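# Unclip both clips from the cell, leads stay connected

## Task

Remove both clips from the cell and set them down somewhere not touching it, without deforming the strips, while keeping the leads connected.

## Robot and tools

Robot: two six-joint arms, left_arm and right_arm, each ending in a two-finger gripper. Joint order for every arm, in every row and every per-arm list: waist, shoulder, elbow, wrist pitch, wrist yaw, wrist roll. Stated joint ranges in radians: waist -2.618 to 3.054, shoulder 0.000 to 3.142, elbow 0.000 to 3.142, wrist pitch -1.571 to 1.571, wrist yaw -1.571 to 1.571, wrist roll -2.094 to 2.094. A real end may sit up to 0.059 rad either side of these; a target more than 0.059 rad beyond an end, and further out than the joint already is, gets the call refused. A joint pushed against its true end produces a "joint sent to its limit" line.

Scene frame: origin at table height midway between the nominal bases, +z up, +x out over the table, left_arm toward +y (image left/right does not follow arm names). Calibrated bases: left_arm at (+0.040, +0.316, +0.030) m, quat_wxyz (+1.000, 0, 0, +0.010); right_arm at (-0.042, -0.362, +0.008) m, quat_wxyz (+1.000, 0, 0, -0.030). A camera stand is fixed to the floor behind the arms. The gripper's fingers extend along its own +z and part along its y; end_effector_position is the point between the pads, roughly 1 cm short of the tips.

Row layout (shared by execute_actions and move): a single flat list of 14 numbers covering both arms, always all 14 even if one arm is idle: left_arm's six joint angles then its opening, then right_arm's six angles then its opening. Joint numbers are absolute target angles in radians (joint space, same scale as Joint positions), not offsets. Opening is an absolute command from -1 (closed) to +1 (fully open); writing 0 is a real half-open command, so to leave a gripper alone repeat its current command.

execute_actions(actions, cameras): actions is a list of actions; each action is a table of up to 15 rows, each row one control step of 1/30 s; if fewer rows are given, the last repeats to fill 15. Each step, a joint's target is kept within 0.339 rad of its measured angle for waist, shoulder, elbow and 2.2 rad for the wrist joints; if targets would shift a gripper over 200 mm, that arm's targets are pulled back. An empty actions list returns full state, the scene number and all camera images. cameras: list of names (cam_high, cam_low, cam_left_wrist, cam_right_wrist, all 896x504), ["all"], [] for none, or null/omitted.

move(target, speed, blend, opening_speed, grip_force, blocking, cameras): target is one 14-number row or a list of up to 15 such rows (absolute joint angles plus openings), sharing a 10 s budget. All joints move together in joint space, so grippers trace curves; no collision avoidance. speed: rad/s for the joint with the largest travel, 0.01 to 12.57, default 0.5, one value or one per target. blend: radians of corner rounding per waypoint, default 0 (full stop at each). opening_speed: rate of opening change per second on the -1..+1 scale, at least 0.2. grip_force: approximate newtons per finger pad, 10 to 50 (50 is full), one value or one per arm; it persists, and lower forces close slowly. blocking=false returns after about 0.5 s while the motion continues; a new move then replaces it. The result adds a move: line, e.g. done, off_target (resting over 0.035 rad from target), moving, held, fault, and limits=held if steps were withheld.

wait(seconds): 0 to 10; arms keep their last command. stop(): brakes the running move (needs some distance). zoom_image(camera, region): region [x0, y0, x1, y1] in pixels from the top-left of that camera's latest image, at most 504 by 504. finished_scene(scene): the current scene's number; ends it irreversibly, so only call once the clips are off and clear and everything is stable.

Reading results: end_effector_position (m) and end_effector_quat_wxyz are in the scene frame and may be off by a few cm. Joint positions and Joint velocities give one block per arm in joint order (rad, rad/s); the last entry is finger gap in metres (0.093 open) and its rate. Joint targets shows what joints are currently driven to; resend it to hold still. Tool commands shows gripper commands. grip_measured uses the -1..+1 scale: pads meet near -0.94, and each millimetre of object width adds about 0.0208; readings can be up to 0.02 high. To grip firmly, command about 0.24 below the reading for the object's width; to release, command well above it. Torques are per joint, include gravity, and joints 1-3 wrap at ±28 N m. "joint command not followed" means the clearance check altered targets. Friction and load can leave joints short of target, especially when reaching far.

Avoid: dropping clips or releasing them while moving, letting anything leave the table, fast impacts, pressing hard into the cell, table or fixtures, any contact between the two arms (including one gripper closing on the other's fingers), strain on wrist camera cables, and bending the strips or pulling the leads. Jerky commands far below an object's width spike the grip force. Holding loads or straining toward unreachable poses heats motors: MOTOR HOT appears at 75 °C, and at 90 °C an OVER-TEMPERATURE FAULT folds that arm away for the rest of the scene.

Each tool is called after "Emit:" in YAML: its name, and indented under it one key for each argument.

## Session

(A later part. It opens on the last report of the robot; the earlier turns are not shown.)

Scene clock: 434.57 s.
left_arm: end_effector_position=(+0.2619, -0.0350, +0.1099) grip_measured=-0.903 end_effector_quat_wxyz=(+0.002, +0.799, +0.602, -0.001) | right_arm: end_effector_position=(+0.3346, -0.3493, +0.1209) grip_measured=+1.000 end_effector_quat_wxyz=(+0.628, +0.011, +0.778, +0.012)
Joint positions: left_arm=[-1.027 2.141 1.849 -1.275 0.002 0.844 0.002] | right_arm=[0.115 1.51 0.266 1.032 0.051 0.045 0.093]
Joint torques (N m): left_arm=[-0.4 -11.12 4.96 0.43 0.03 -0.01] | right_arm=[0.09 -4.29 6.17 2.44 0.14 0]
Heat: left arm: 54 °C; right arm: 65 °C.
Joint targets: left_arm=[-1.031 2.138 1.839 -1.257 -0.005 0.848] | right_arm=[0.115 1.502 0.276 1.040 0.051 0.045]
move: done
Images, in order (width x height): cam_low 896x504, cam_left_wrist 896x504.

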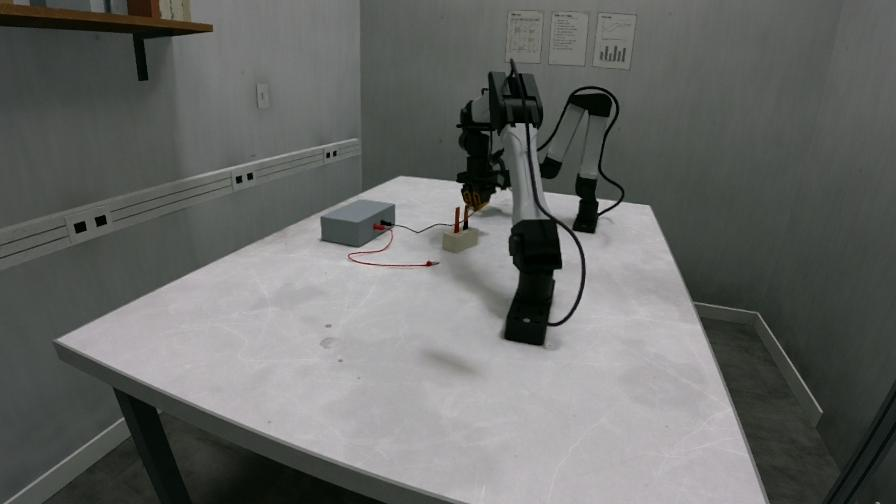

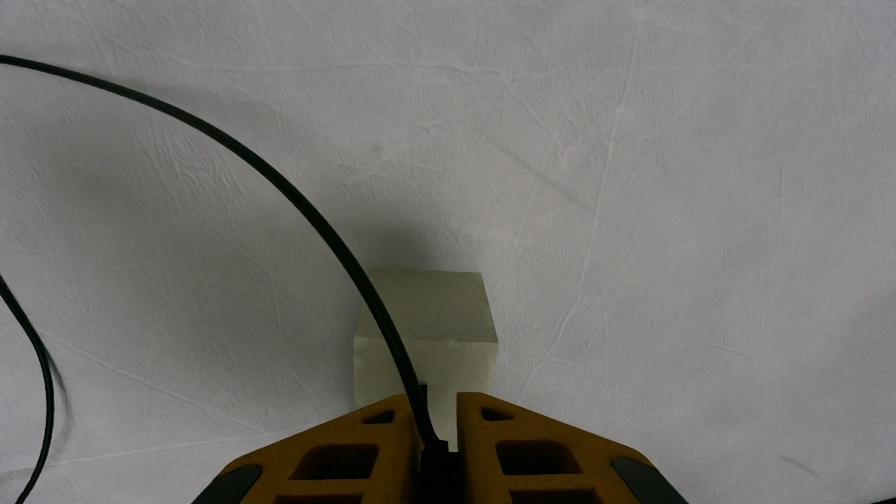

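Emit:
move:
  target: [-1.031,2.085,1.839,-1.257,-0.005,0.848,-1,0.115,1.502,0.276,1.040,0.051,0.045,1]
  cameras: ["cam_left_wrist","cam_low"]
  speed: 0.08

Emit:
zoom_image:
  camera: "cam_low"
  region: [430, 180, 500, 260]

Scene clock: 440.40 s.
left_arm: end_effector_position=(+0.2619, -0.0350, +0.1099) grip_measured=-0.912 end_effector_quat_wxyz=(+0.002, +0.799, +0.602, -0.001) | right_arm: end_effector_position=(+0.3346, -0.3493, +0.1209) grip_measured=+1.000 end_effector_quat_wxyz=(+0.628, +0.011, +0.778, +0.012)
Joint positions: left_arm=[-1.027 2.141 1.849 -1.275 0.002 0.844 0.001] | right_arm=[0.115 1.51 0.266 1.032 0.051 0.045 0.093]
Joint torques (N m): left_arm=[-0.4 -16.2 4.97 0.43 0.04 -0.02] | right_arm=[0.05 -4.31 6.09 2.45 0.12 -0.01]
Heat: left arm: 55 °C; right arm: 66 °C.
Joint targets: left_arm=[-1.031 2.085 1.839 -1.257 -0.005 0.848] | right_arm=[0.115 1.502 0.276 1.040 0.051 0.045]
move: off_target (left_arm); left_arm: the shoulder is farthest, 0.056 rad from its target
Images, in order (width x height): cam_low 896x504, cam_left_wrist 896x504.

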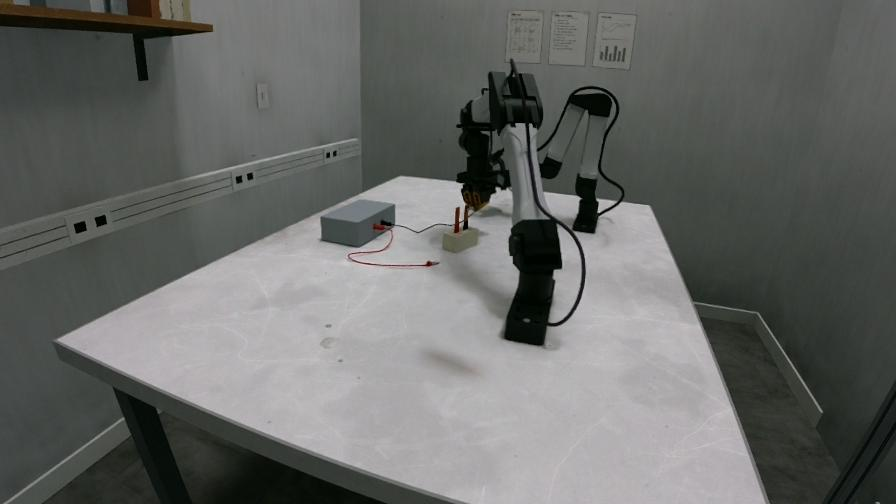

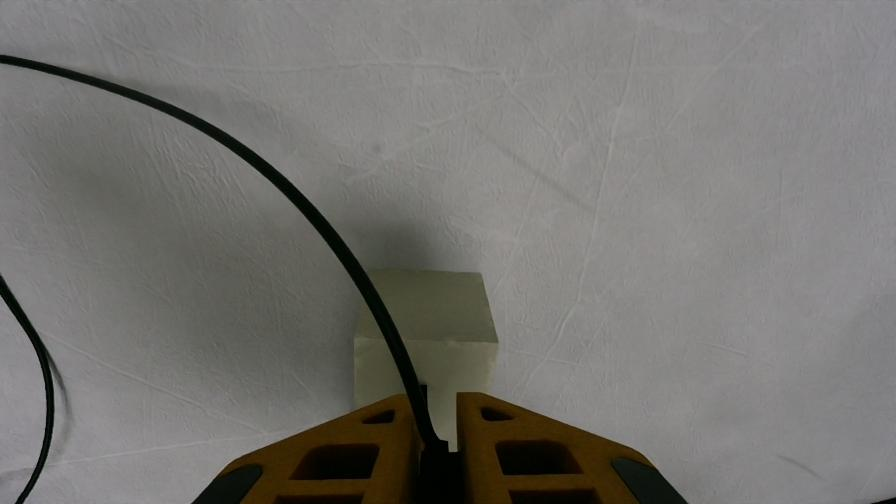

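Scaled by 6.300 from the camera's 896x504 image, which has a finer 1280x720 frame.

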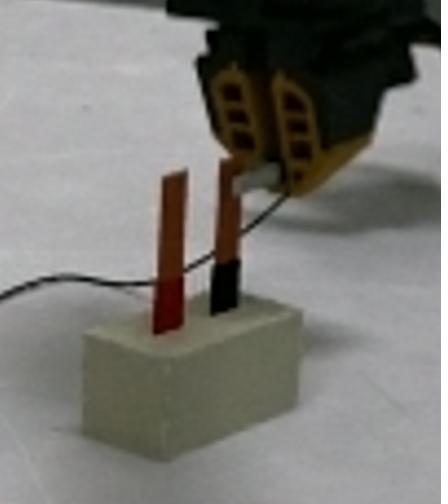

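Emit:
move:
  target: [-1.031,2.06,1.839,-1.257,-0.005,0.848,-1,0.115,1.502,0.276,1.040,0.051,0.045,1]
  cameras: ["cam_left_wrist","cam_low"]
  speed: 0.08

Emit:
zoom_image:
  camera: "cam_low"
  region: [430, 180, 500, 260]

Scene clock: 444.90 s.
left_arm: end_effector_position=(+0.2624, -0.0358, +0.1219) grip_measured=-0.912 end_effector_quat_wxyz=(+0.017, +0.799, +0.602, -0.002) | right_arm: end_effector_position=(+0.3346, -0.3493, +0.1209) grip_measured=+1.000 end_effector_quat_wxyz=(+0.628, +0.011, +0.778, +0.012)
Joint positions: left_arm=[-1.027 2.11 1.849 -1.274 0.002 0.844 0.001] | right_arm=[0.115 1.51 0.266 1.032 0.051 0.045 0.093]
Joint torques (N m): left_arm=[-0.42 -15.61 5.01 0.49 0.04 -0.02] | right_arm=[0.21 -4.29 6.01 2.42 0.1 0.02]
Heat: left arm: 57 °C; right arm: 66 °C.
Joint targets: left_arm=[-1.031 2.060 1.839 -1.257 -0.005 0.848] | right_arm=[0.115 1.502 0.276 1.040 0.051 0.045]
move: off_target (left_arm); left_arm: the shoulder is farthest, 0.050 rad from its target
Images, in order (width x height): cam_low 896x504, cam_left_wrist 896x504.

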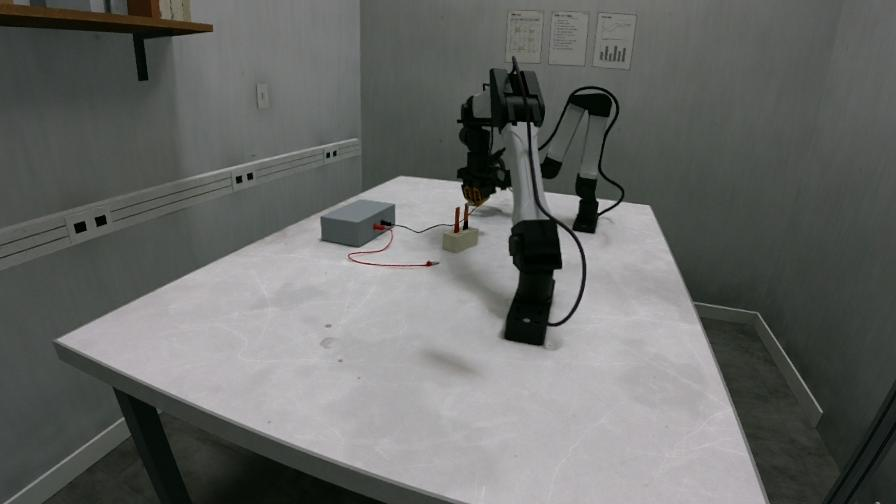

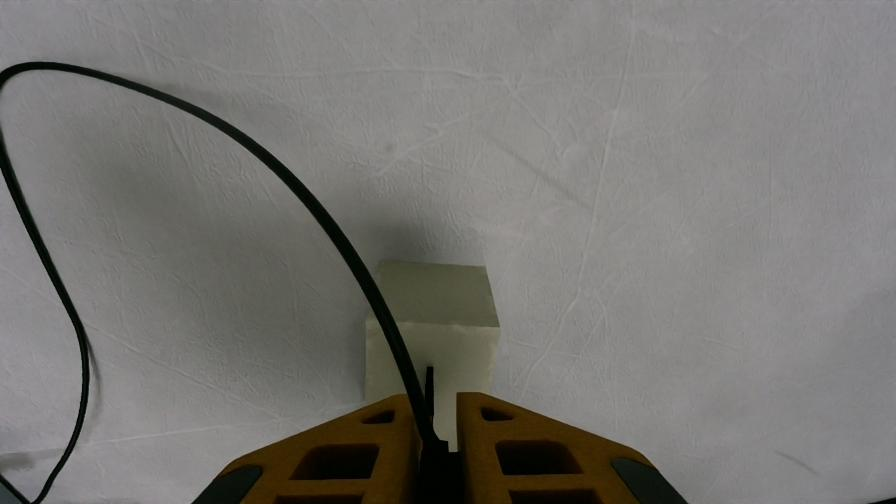

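Scaled by 6.300 from the camera's 896x504 image, which has a finer 1280x720 frame.

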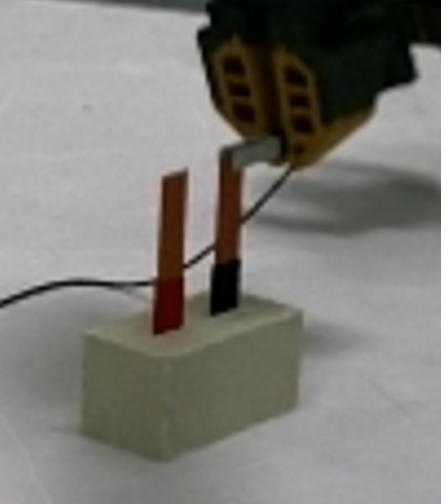

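Emit:
move:
  target: [-1.031,1.98,1.839,-1.27,-0.005,0.848,-1,0.115,1.502,0.276,1.040,0.051,0.045,1]
  cameras: ["cam_left_wrist","cam_low","cam_high"]
  speed: 0.1

Emit:
zoom_image:
  camera: "cam_low"
  region: [430, 180, 500, 260]

Scene clock: 448.90 s.
left_arm: end_effector_position=(+0.2626, -0.0361, +0.1553) grip_measured=-0.912 end_effector_quat_wxyz=(+0.059, +0.797, +0.601, -0.006) | right_arm: end_effector_position=(+0.3346, -0.3493, +0.1209) grip_measured=+1.000 end_effector_quat_wxyz=(+0.628, +0.011, +0.778, +0.012)
Joint positions: left_arm=[-1.027 2.026 1.849 -1.274 0.002 0.844 0.001] | right_arm=[0.115 1.51 0.266 1.032 0.051 0.045 0.093]
Joint torques (N m): left_arm=[-0.39 -14.65 5.14 0.54 0.04 -0.03] | right_arm=[0.13 -4.29 6.15 2.42 0.11 0]
Heat: left arm: 57 °C; right arm: 66 °C.
Joint targets: left_arm=[-1.031 1.980 1.839 -1.270 -0.005 0.848] | right_arm=[0.115 1.502 0.276 1.040 0.051 0.045]
move: off_target (left_arm); left_arm: the shoulder is farthest, 0.046 rad from its target
Images, in order (width x height): cam_high 896x504, cam_low 896x504, cam_left_wrist 896x504.

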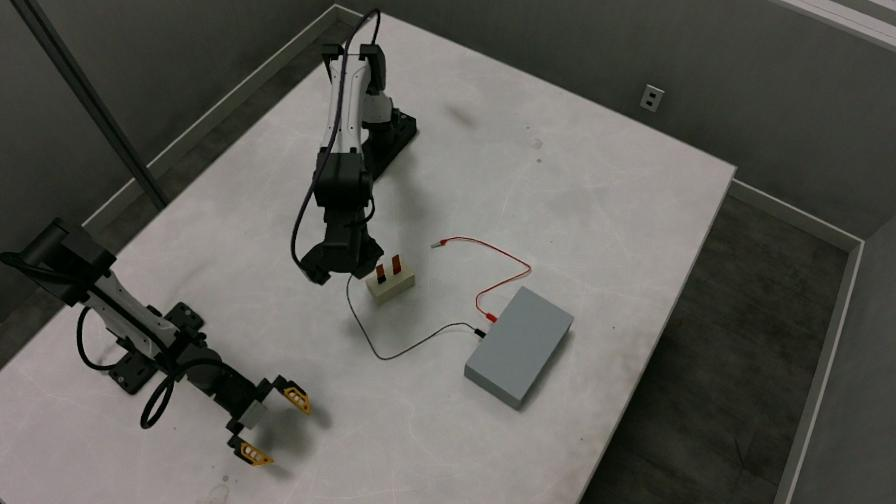

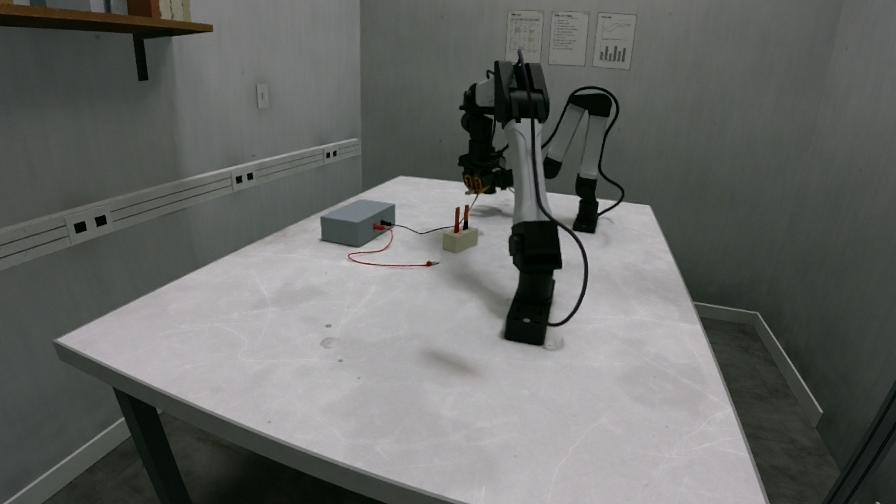

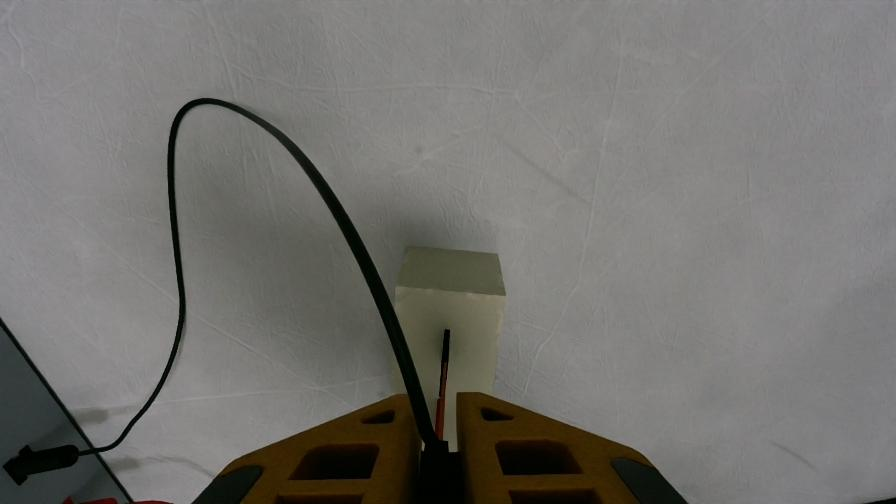

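Scaled by 6.300 from the camera's 896x504 image, which has a finer 1280x720 frame.

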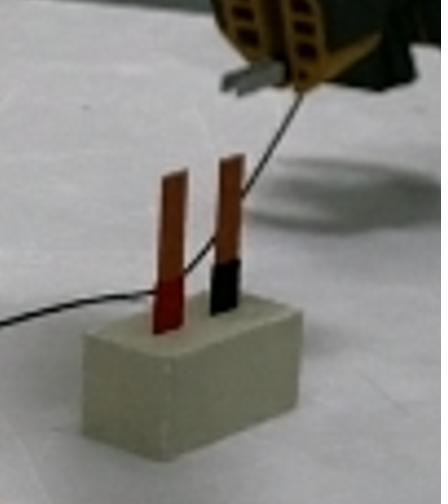

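Emit:
move:
  target:
    - [-1.157,2.40,2.393,-1.54,-0.005,0.714,-1,0.115,1.502,0.276,1.040,0.051,0.045,1]
    - [-1.157,2.405,2.01,-1.15,-0.005,0.714,-1,0.115,1.502,0.276,1.040,0.051,0.045,1]
  cameras: ["cam_left_wrist","cam_low","cam_high"]
  speed: 0.25

Emit:
zoom_image:
  camera: "cam_low"
  region: [430, 150, 540, 260]

Scene clock: 468.00 s.
left_arm: end_effector_position=(+0.2399, -0.1092, +0.0477) grip_measured=-0.912 end_effector_quat_wxyz=(+0.014, +0.799, +0.602, -0.004) | right_arm: end_effector_position=(+0.3346, -0.3493, +0.1209) grip_measured=+1.000 end_effector_quat_wxyz=(+0.628, +0.011, +0.778, +0.012)
Joint positions: left_arm=[-1.151 2.39 2.018 -1.17 0.002 0.719 0.001] | right_arm=[0.115 1.51 0.266 1.032 0.051 0.045 0.093]
Joint torques (N m): left_arm=[-0.54 -11.14 5.11 0.51 0.03 -0.13] | right_arm=[0.23 -4.37 6.13 2.45 0.12 -0.02]
Heat: left arm: 58 °C; right arm: 66 °C.
Joint targets: left_arm=[-1.157 2.405 2.010 -1.150 -0.005 0.714] | right_arm=[0.115 1.502 0.276 1.040 0.051 0.045]
move: done
Images, in order (width x height): cam_high 896x504, cam_low 896x504, cam_left_wrist 896x504.

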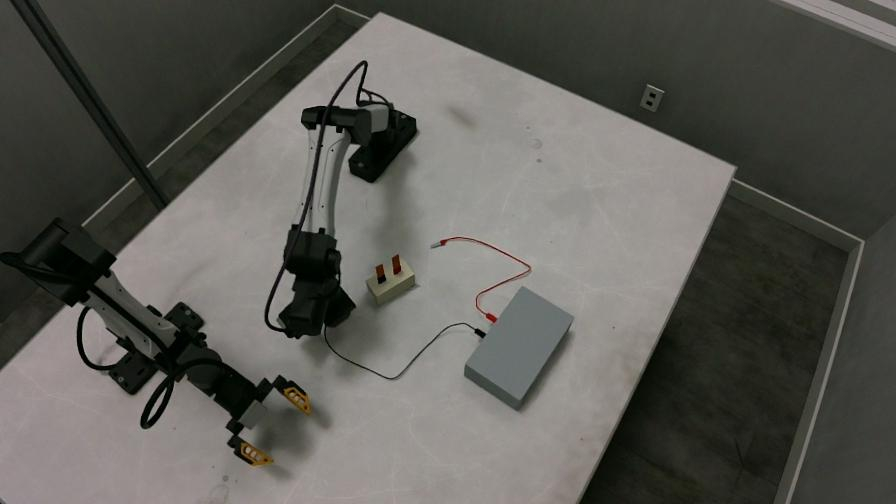

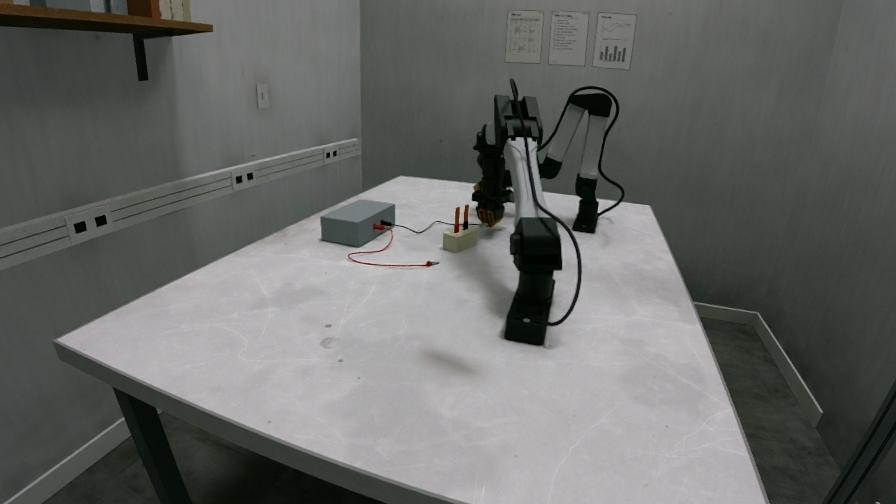

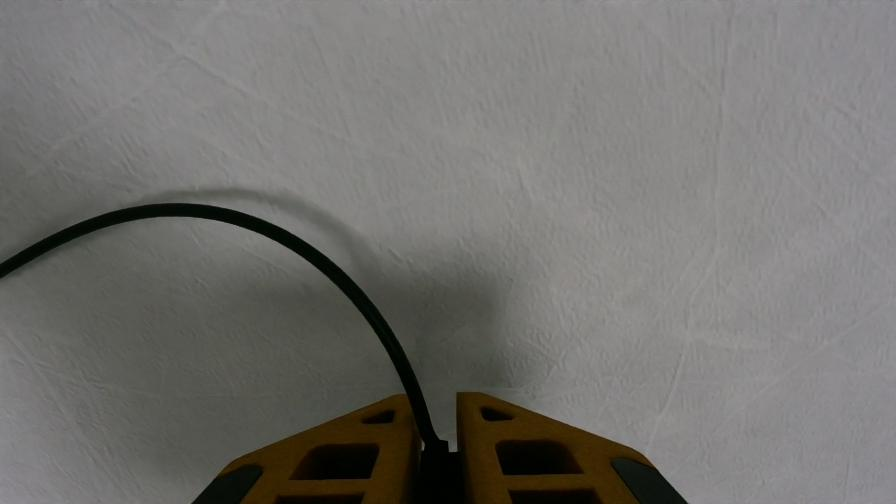

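Scaled by 4.582 from the camera's 896x504 image, which has a finer 1280x720 frame.

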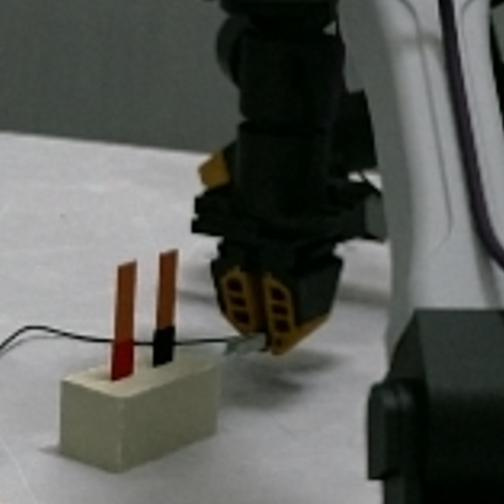

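Emit:
move:
  target: [-1.157,2.405,1.918,-1.058,-0.005,0.714,-1,0.115,1.502,0.276,1.040,0.051,0.045,1]
  cameras: ["cam_left_wrist","cam_low"]
  speed: 0.1

Emit:
zoom_image:
  camera: "cam_low"
  region: [430, 150, 540, 260]

Scene clock: 473.67 s.
left_arm: end_effector_position=(+0.2382, -0.1056, +0.0251) grip_measured=-0.912 end_effector_quat_wxyz=(+0.014, +0.799, +0.602, -0.004) | right_arm: end_effector_position=(+0.3346, -0.3493, +0.1209) grip_measured=+1.000 end_effector_quat_wxyz=(+0.628, +0.011, +0.778, +0.012)
Joint positions: left_arm=[-1.151 2.39 1.927 -1.079 0.002 0.719 0.001] | right_arm=[0.115 1.51 0.266 1.032 0.051 0.045 0.093]
Joint torques (N m): left_arm=[-0.53 -11.07 4.94 0.5 0.04 -0.13] | right_arm=[0.24 -4.38 6.01 2.44 0.09 0]
Heat: left arm: 57 °C; right arm: 66 °C.
Joint targets: left_arm=[-1.157 2.405 1.918 -1.058 -0.005 0.714] | right_arm=[0.115 1.502 0.276 1.040 0.051 0.045]
move: done
Images, in order (width x height): cam_low 896x504, cam_left_wrist 896x504.

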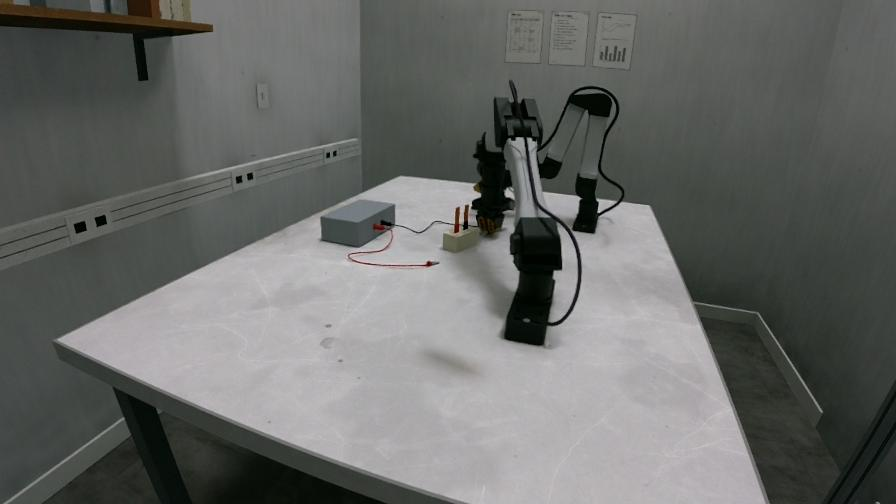

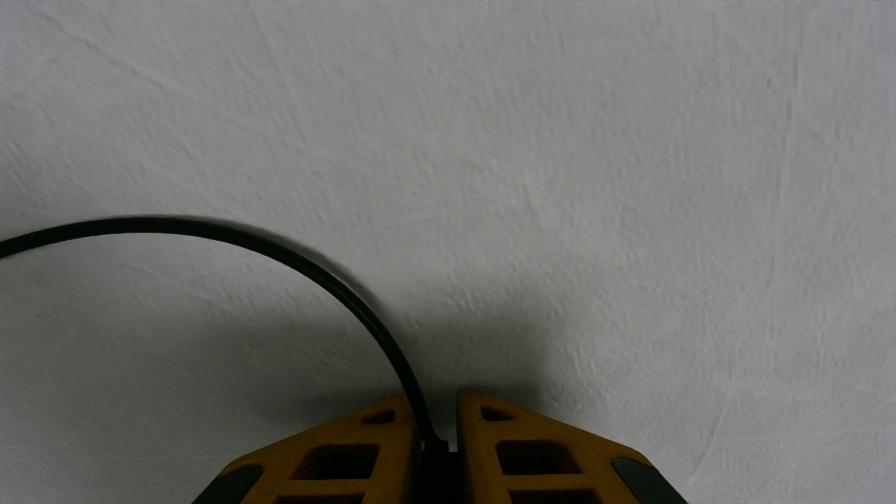

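Scaled by 4.582 from the camera's 896x504 image, which has a finer 1280x720 frame.

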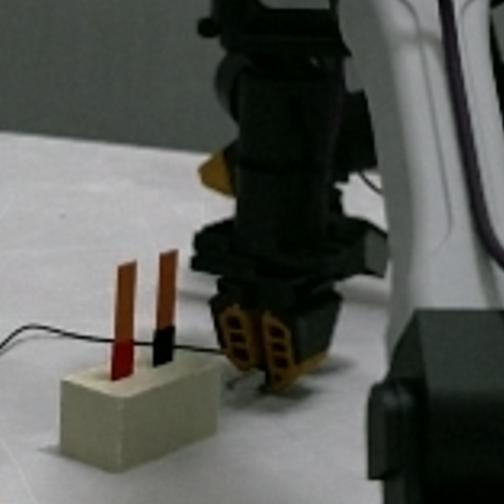

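Emit:
move:
  target:
    - [-1.23,2.405,1.910,-1.055,-0.005,0.714,-1,0.115,1.502,0.276,1.040,0.051,0.045,1]
    - [-1.23,2.405,1.905,-1.055,-0.005,0.714,-0.3,0.115,1.502,0.276,1.040,0.051,0.045,1]
  cameras: ["cam_left_wrist","cam_low"]
  speed: 0.15
  opening_speed: 0.4

Scene clock: 491.73 s.
left_arm: end_effector_position=(+0.2047, -0.1186, +0.0234) grip_measured=-0.303 end_effector_quat_wxyz=(+0.012, +0.821, +0.571, -0.004) | right_arm: end_effector_position=(+0.3346, -0.3493, +0.1209) grip_measured=+1.000 end_effector_quat_wxyz=(+0.628, +0.011, +0.778, +0.012)
Joint positions: left_arm=[-1.228 2.39 1.92 -1.074 0.002 0.719 0.031] | right_arm=[0.115 1.51 0.266 1.032 0.051 0.045 0.093]
Joint torques (N m): left_arm=[-0.17 -11.04 4.45 0.49 0.04 -0.12] | right_arm=[0.16 -4.27 6.02 2.42 0.1 -0.01]
Heat: left arm: 56 °C; right arm: 66 °C.
Joint targets: left_arm=[-1.230 2.405 1.905 -1.055 -0.005 0.714] | right_arm=[0.115 1.502 0.276 1.040 0.051 0.045]
move: done
Images, in order (width x height): cam_low 896x504, cam_left_wrist 896x504.

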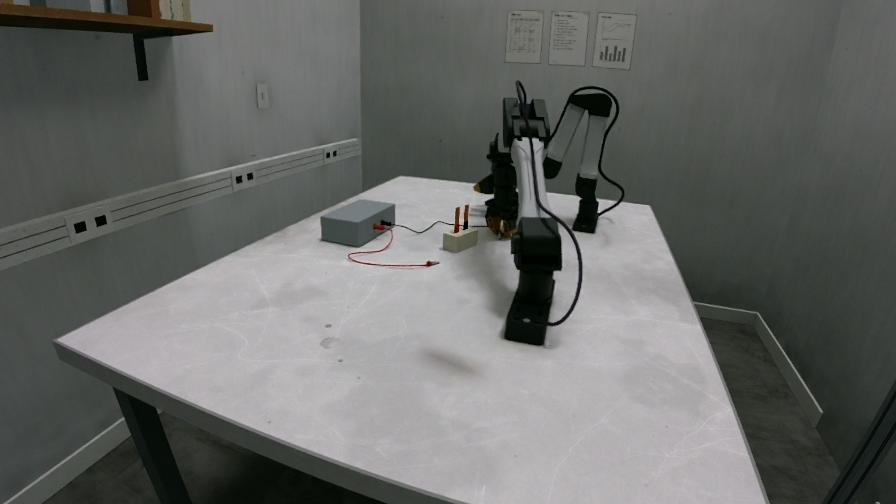

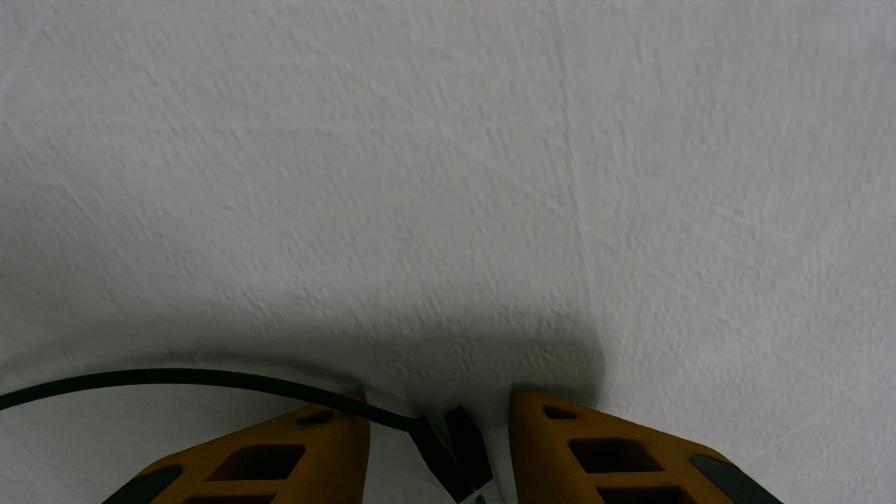

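Emit:
move:
  target:
    - [-1.23,2.36,1.95,-1.10,-0.005,0.714,0.0,0.115,1.502,0.276,1.040,0.051,0.045,1]
    - [-1.23,2.22,2.1,-1.32,-0.005,0.714,0.0,0.115,1.502,0.276,1.040,0.051,0.045,1]
  cameras: ["cam_left_wrist","cam_low","cam_high"]
  speed: 0.15
  opening_speed: 0.4

Emit:
zoom_image:
  camera: "cam_high"
  region: [300, 220, 520, 400]

Scene clock: 500.60 s.
left_arm: end_effector_position=(+0.1999, -0.1133, +0.1127) grip_measured=-0.003 end_effector_quat_wxyz=(+0.031, +0.822, +0.569, -0.012) | right_arm: end_effector_position=(+0.3346, -0.3493, +0.1209) grip_measured=+1.000 end_effector_quat_wxyz=(+0.628, +0.011, +0.778, +0.012)
Joint positions: left_arm=[-1.232 2.271 2.069 -1.303 0.007 0.719 0.045] | right_arm=[0.115 1.51 0.266 1.032 0.051 0.045 0.093]
Joint velocities: left_arm=[0.002 -0.002 0.007 -0.154 0.007 0.007 -0.001] | right_arm=[within noise]
Joint torques (N m): left_arm=[0.14 -16.79 8.27 0.22 -0.01 -0.12] | right_arm=[0.27 -4.33 6.02 2.45 0.11 0.02]
Heat: left arm: 58 °C; right arm: 66 °C.
Joint targets: left_arm=[-1.230 2.220 2.100 -1.320 -0.005 0.714] | right_arm=[0.115 1.502 0.276 1.040 0.051 0.045]
move: off_target (left_arm); left_arm: the shoulder is farthest, 0.051 rad from its target
Images, in order (width x height): cam_high 896x504, cam_low 896x504, cam_left_wrist 896x504.

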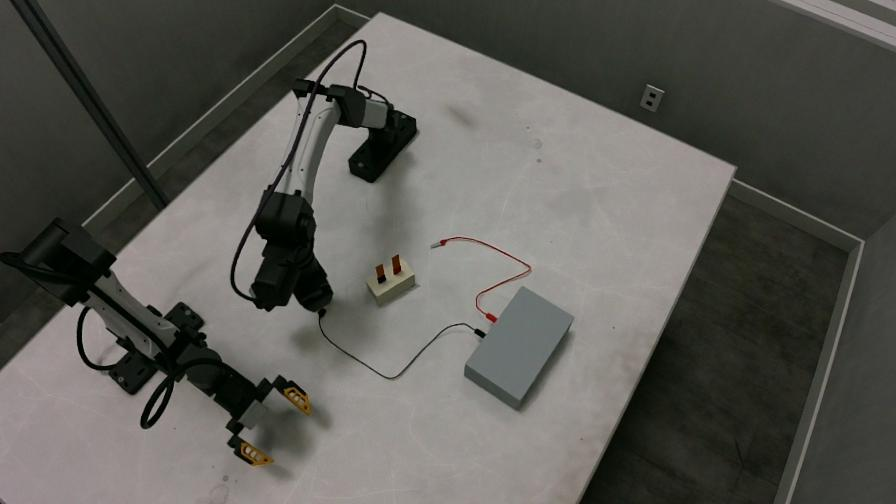

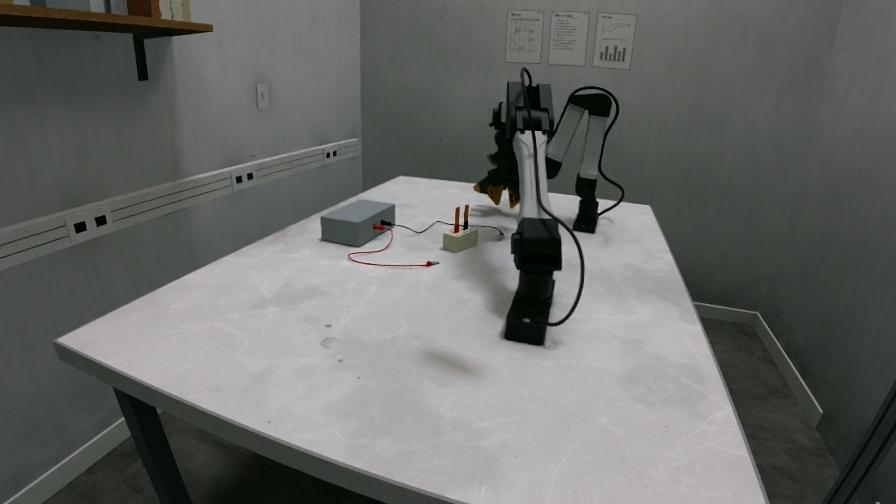

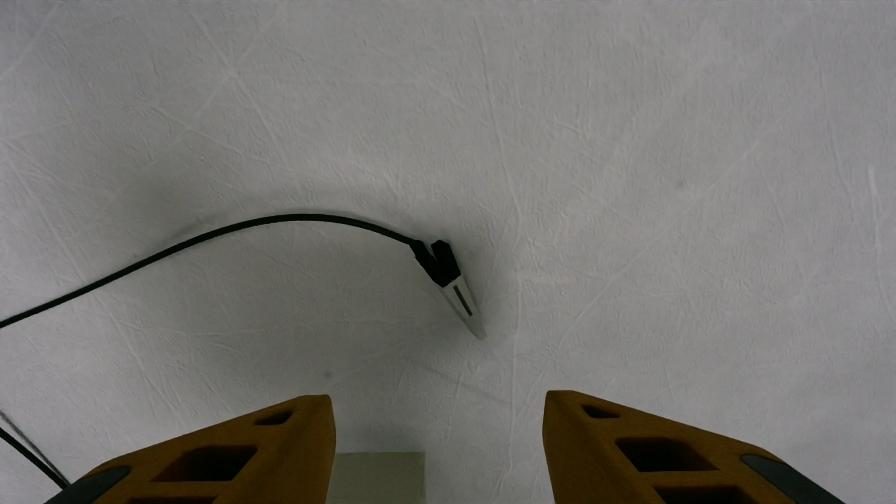

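Scaled by 2.291 from the camera's 896x504 image, which has a finer 1280x720 frame.

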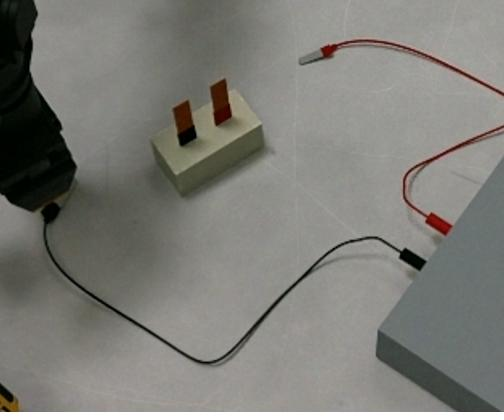

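Emit:
finished_scene:
  scene: 1

The scene is finished: the task was done.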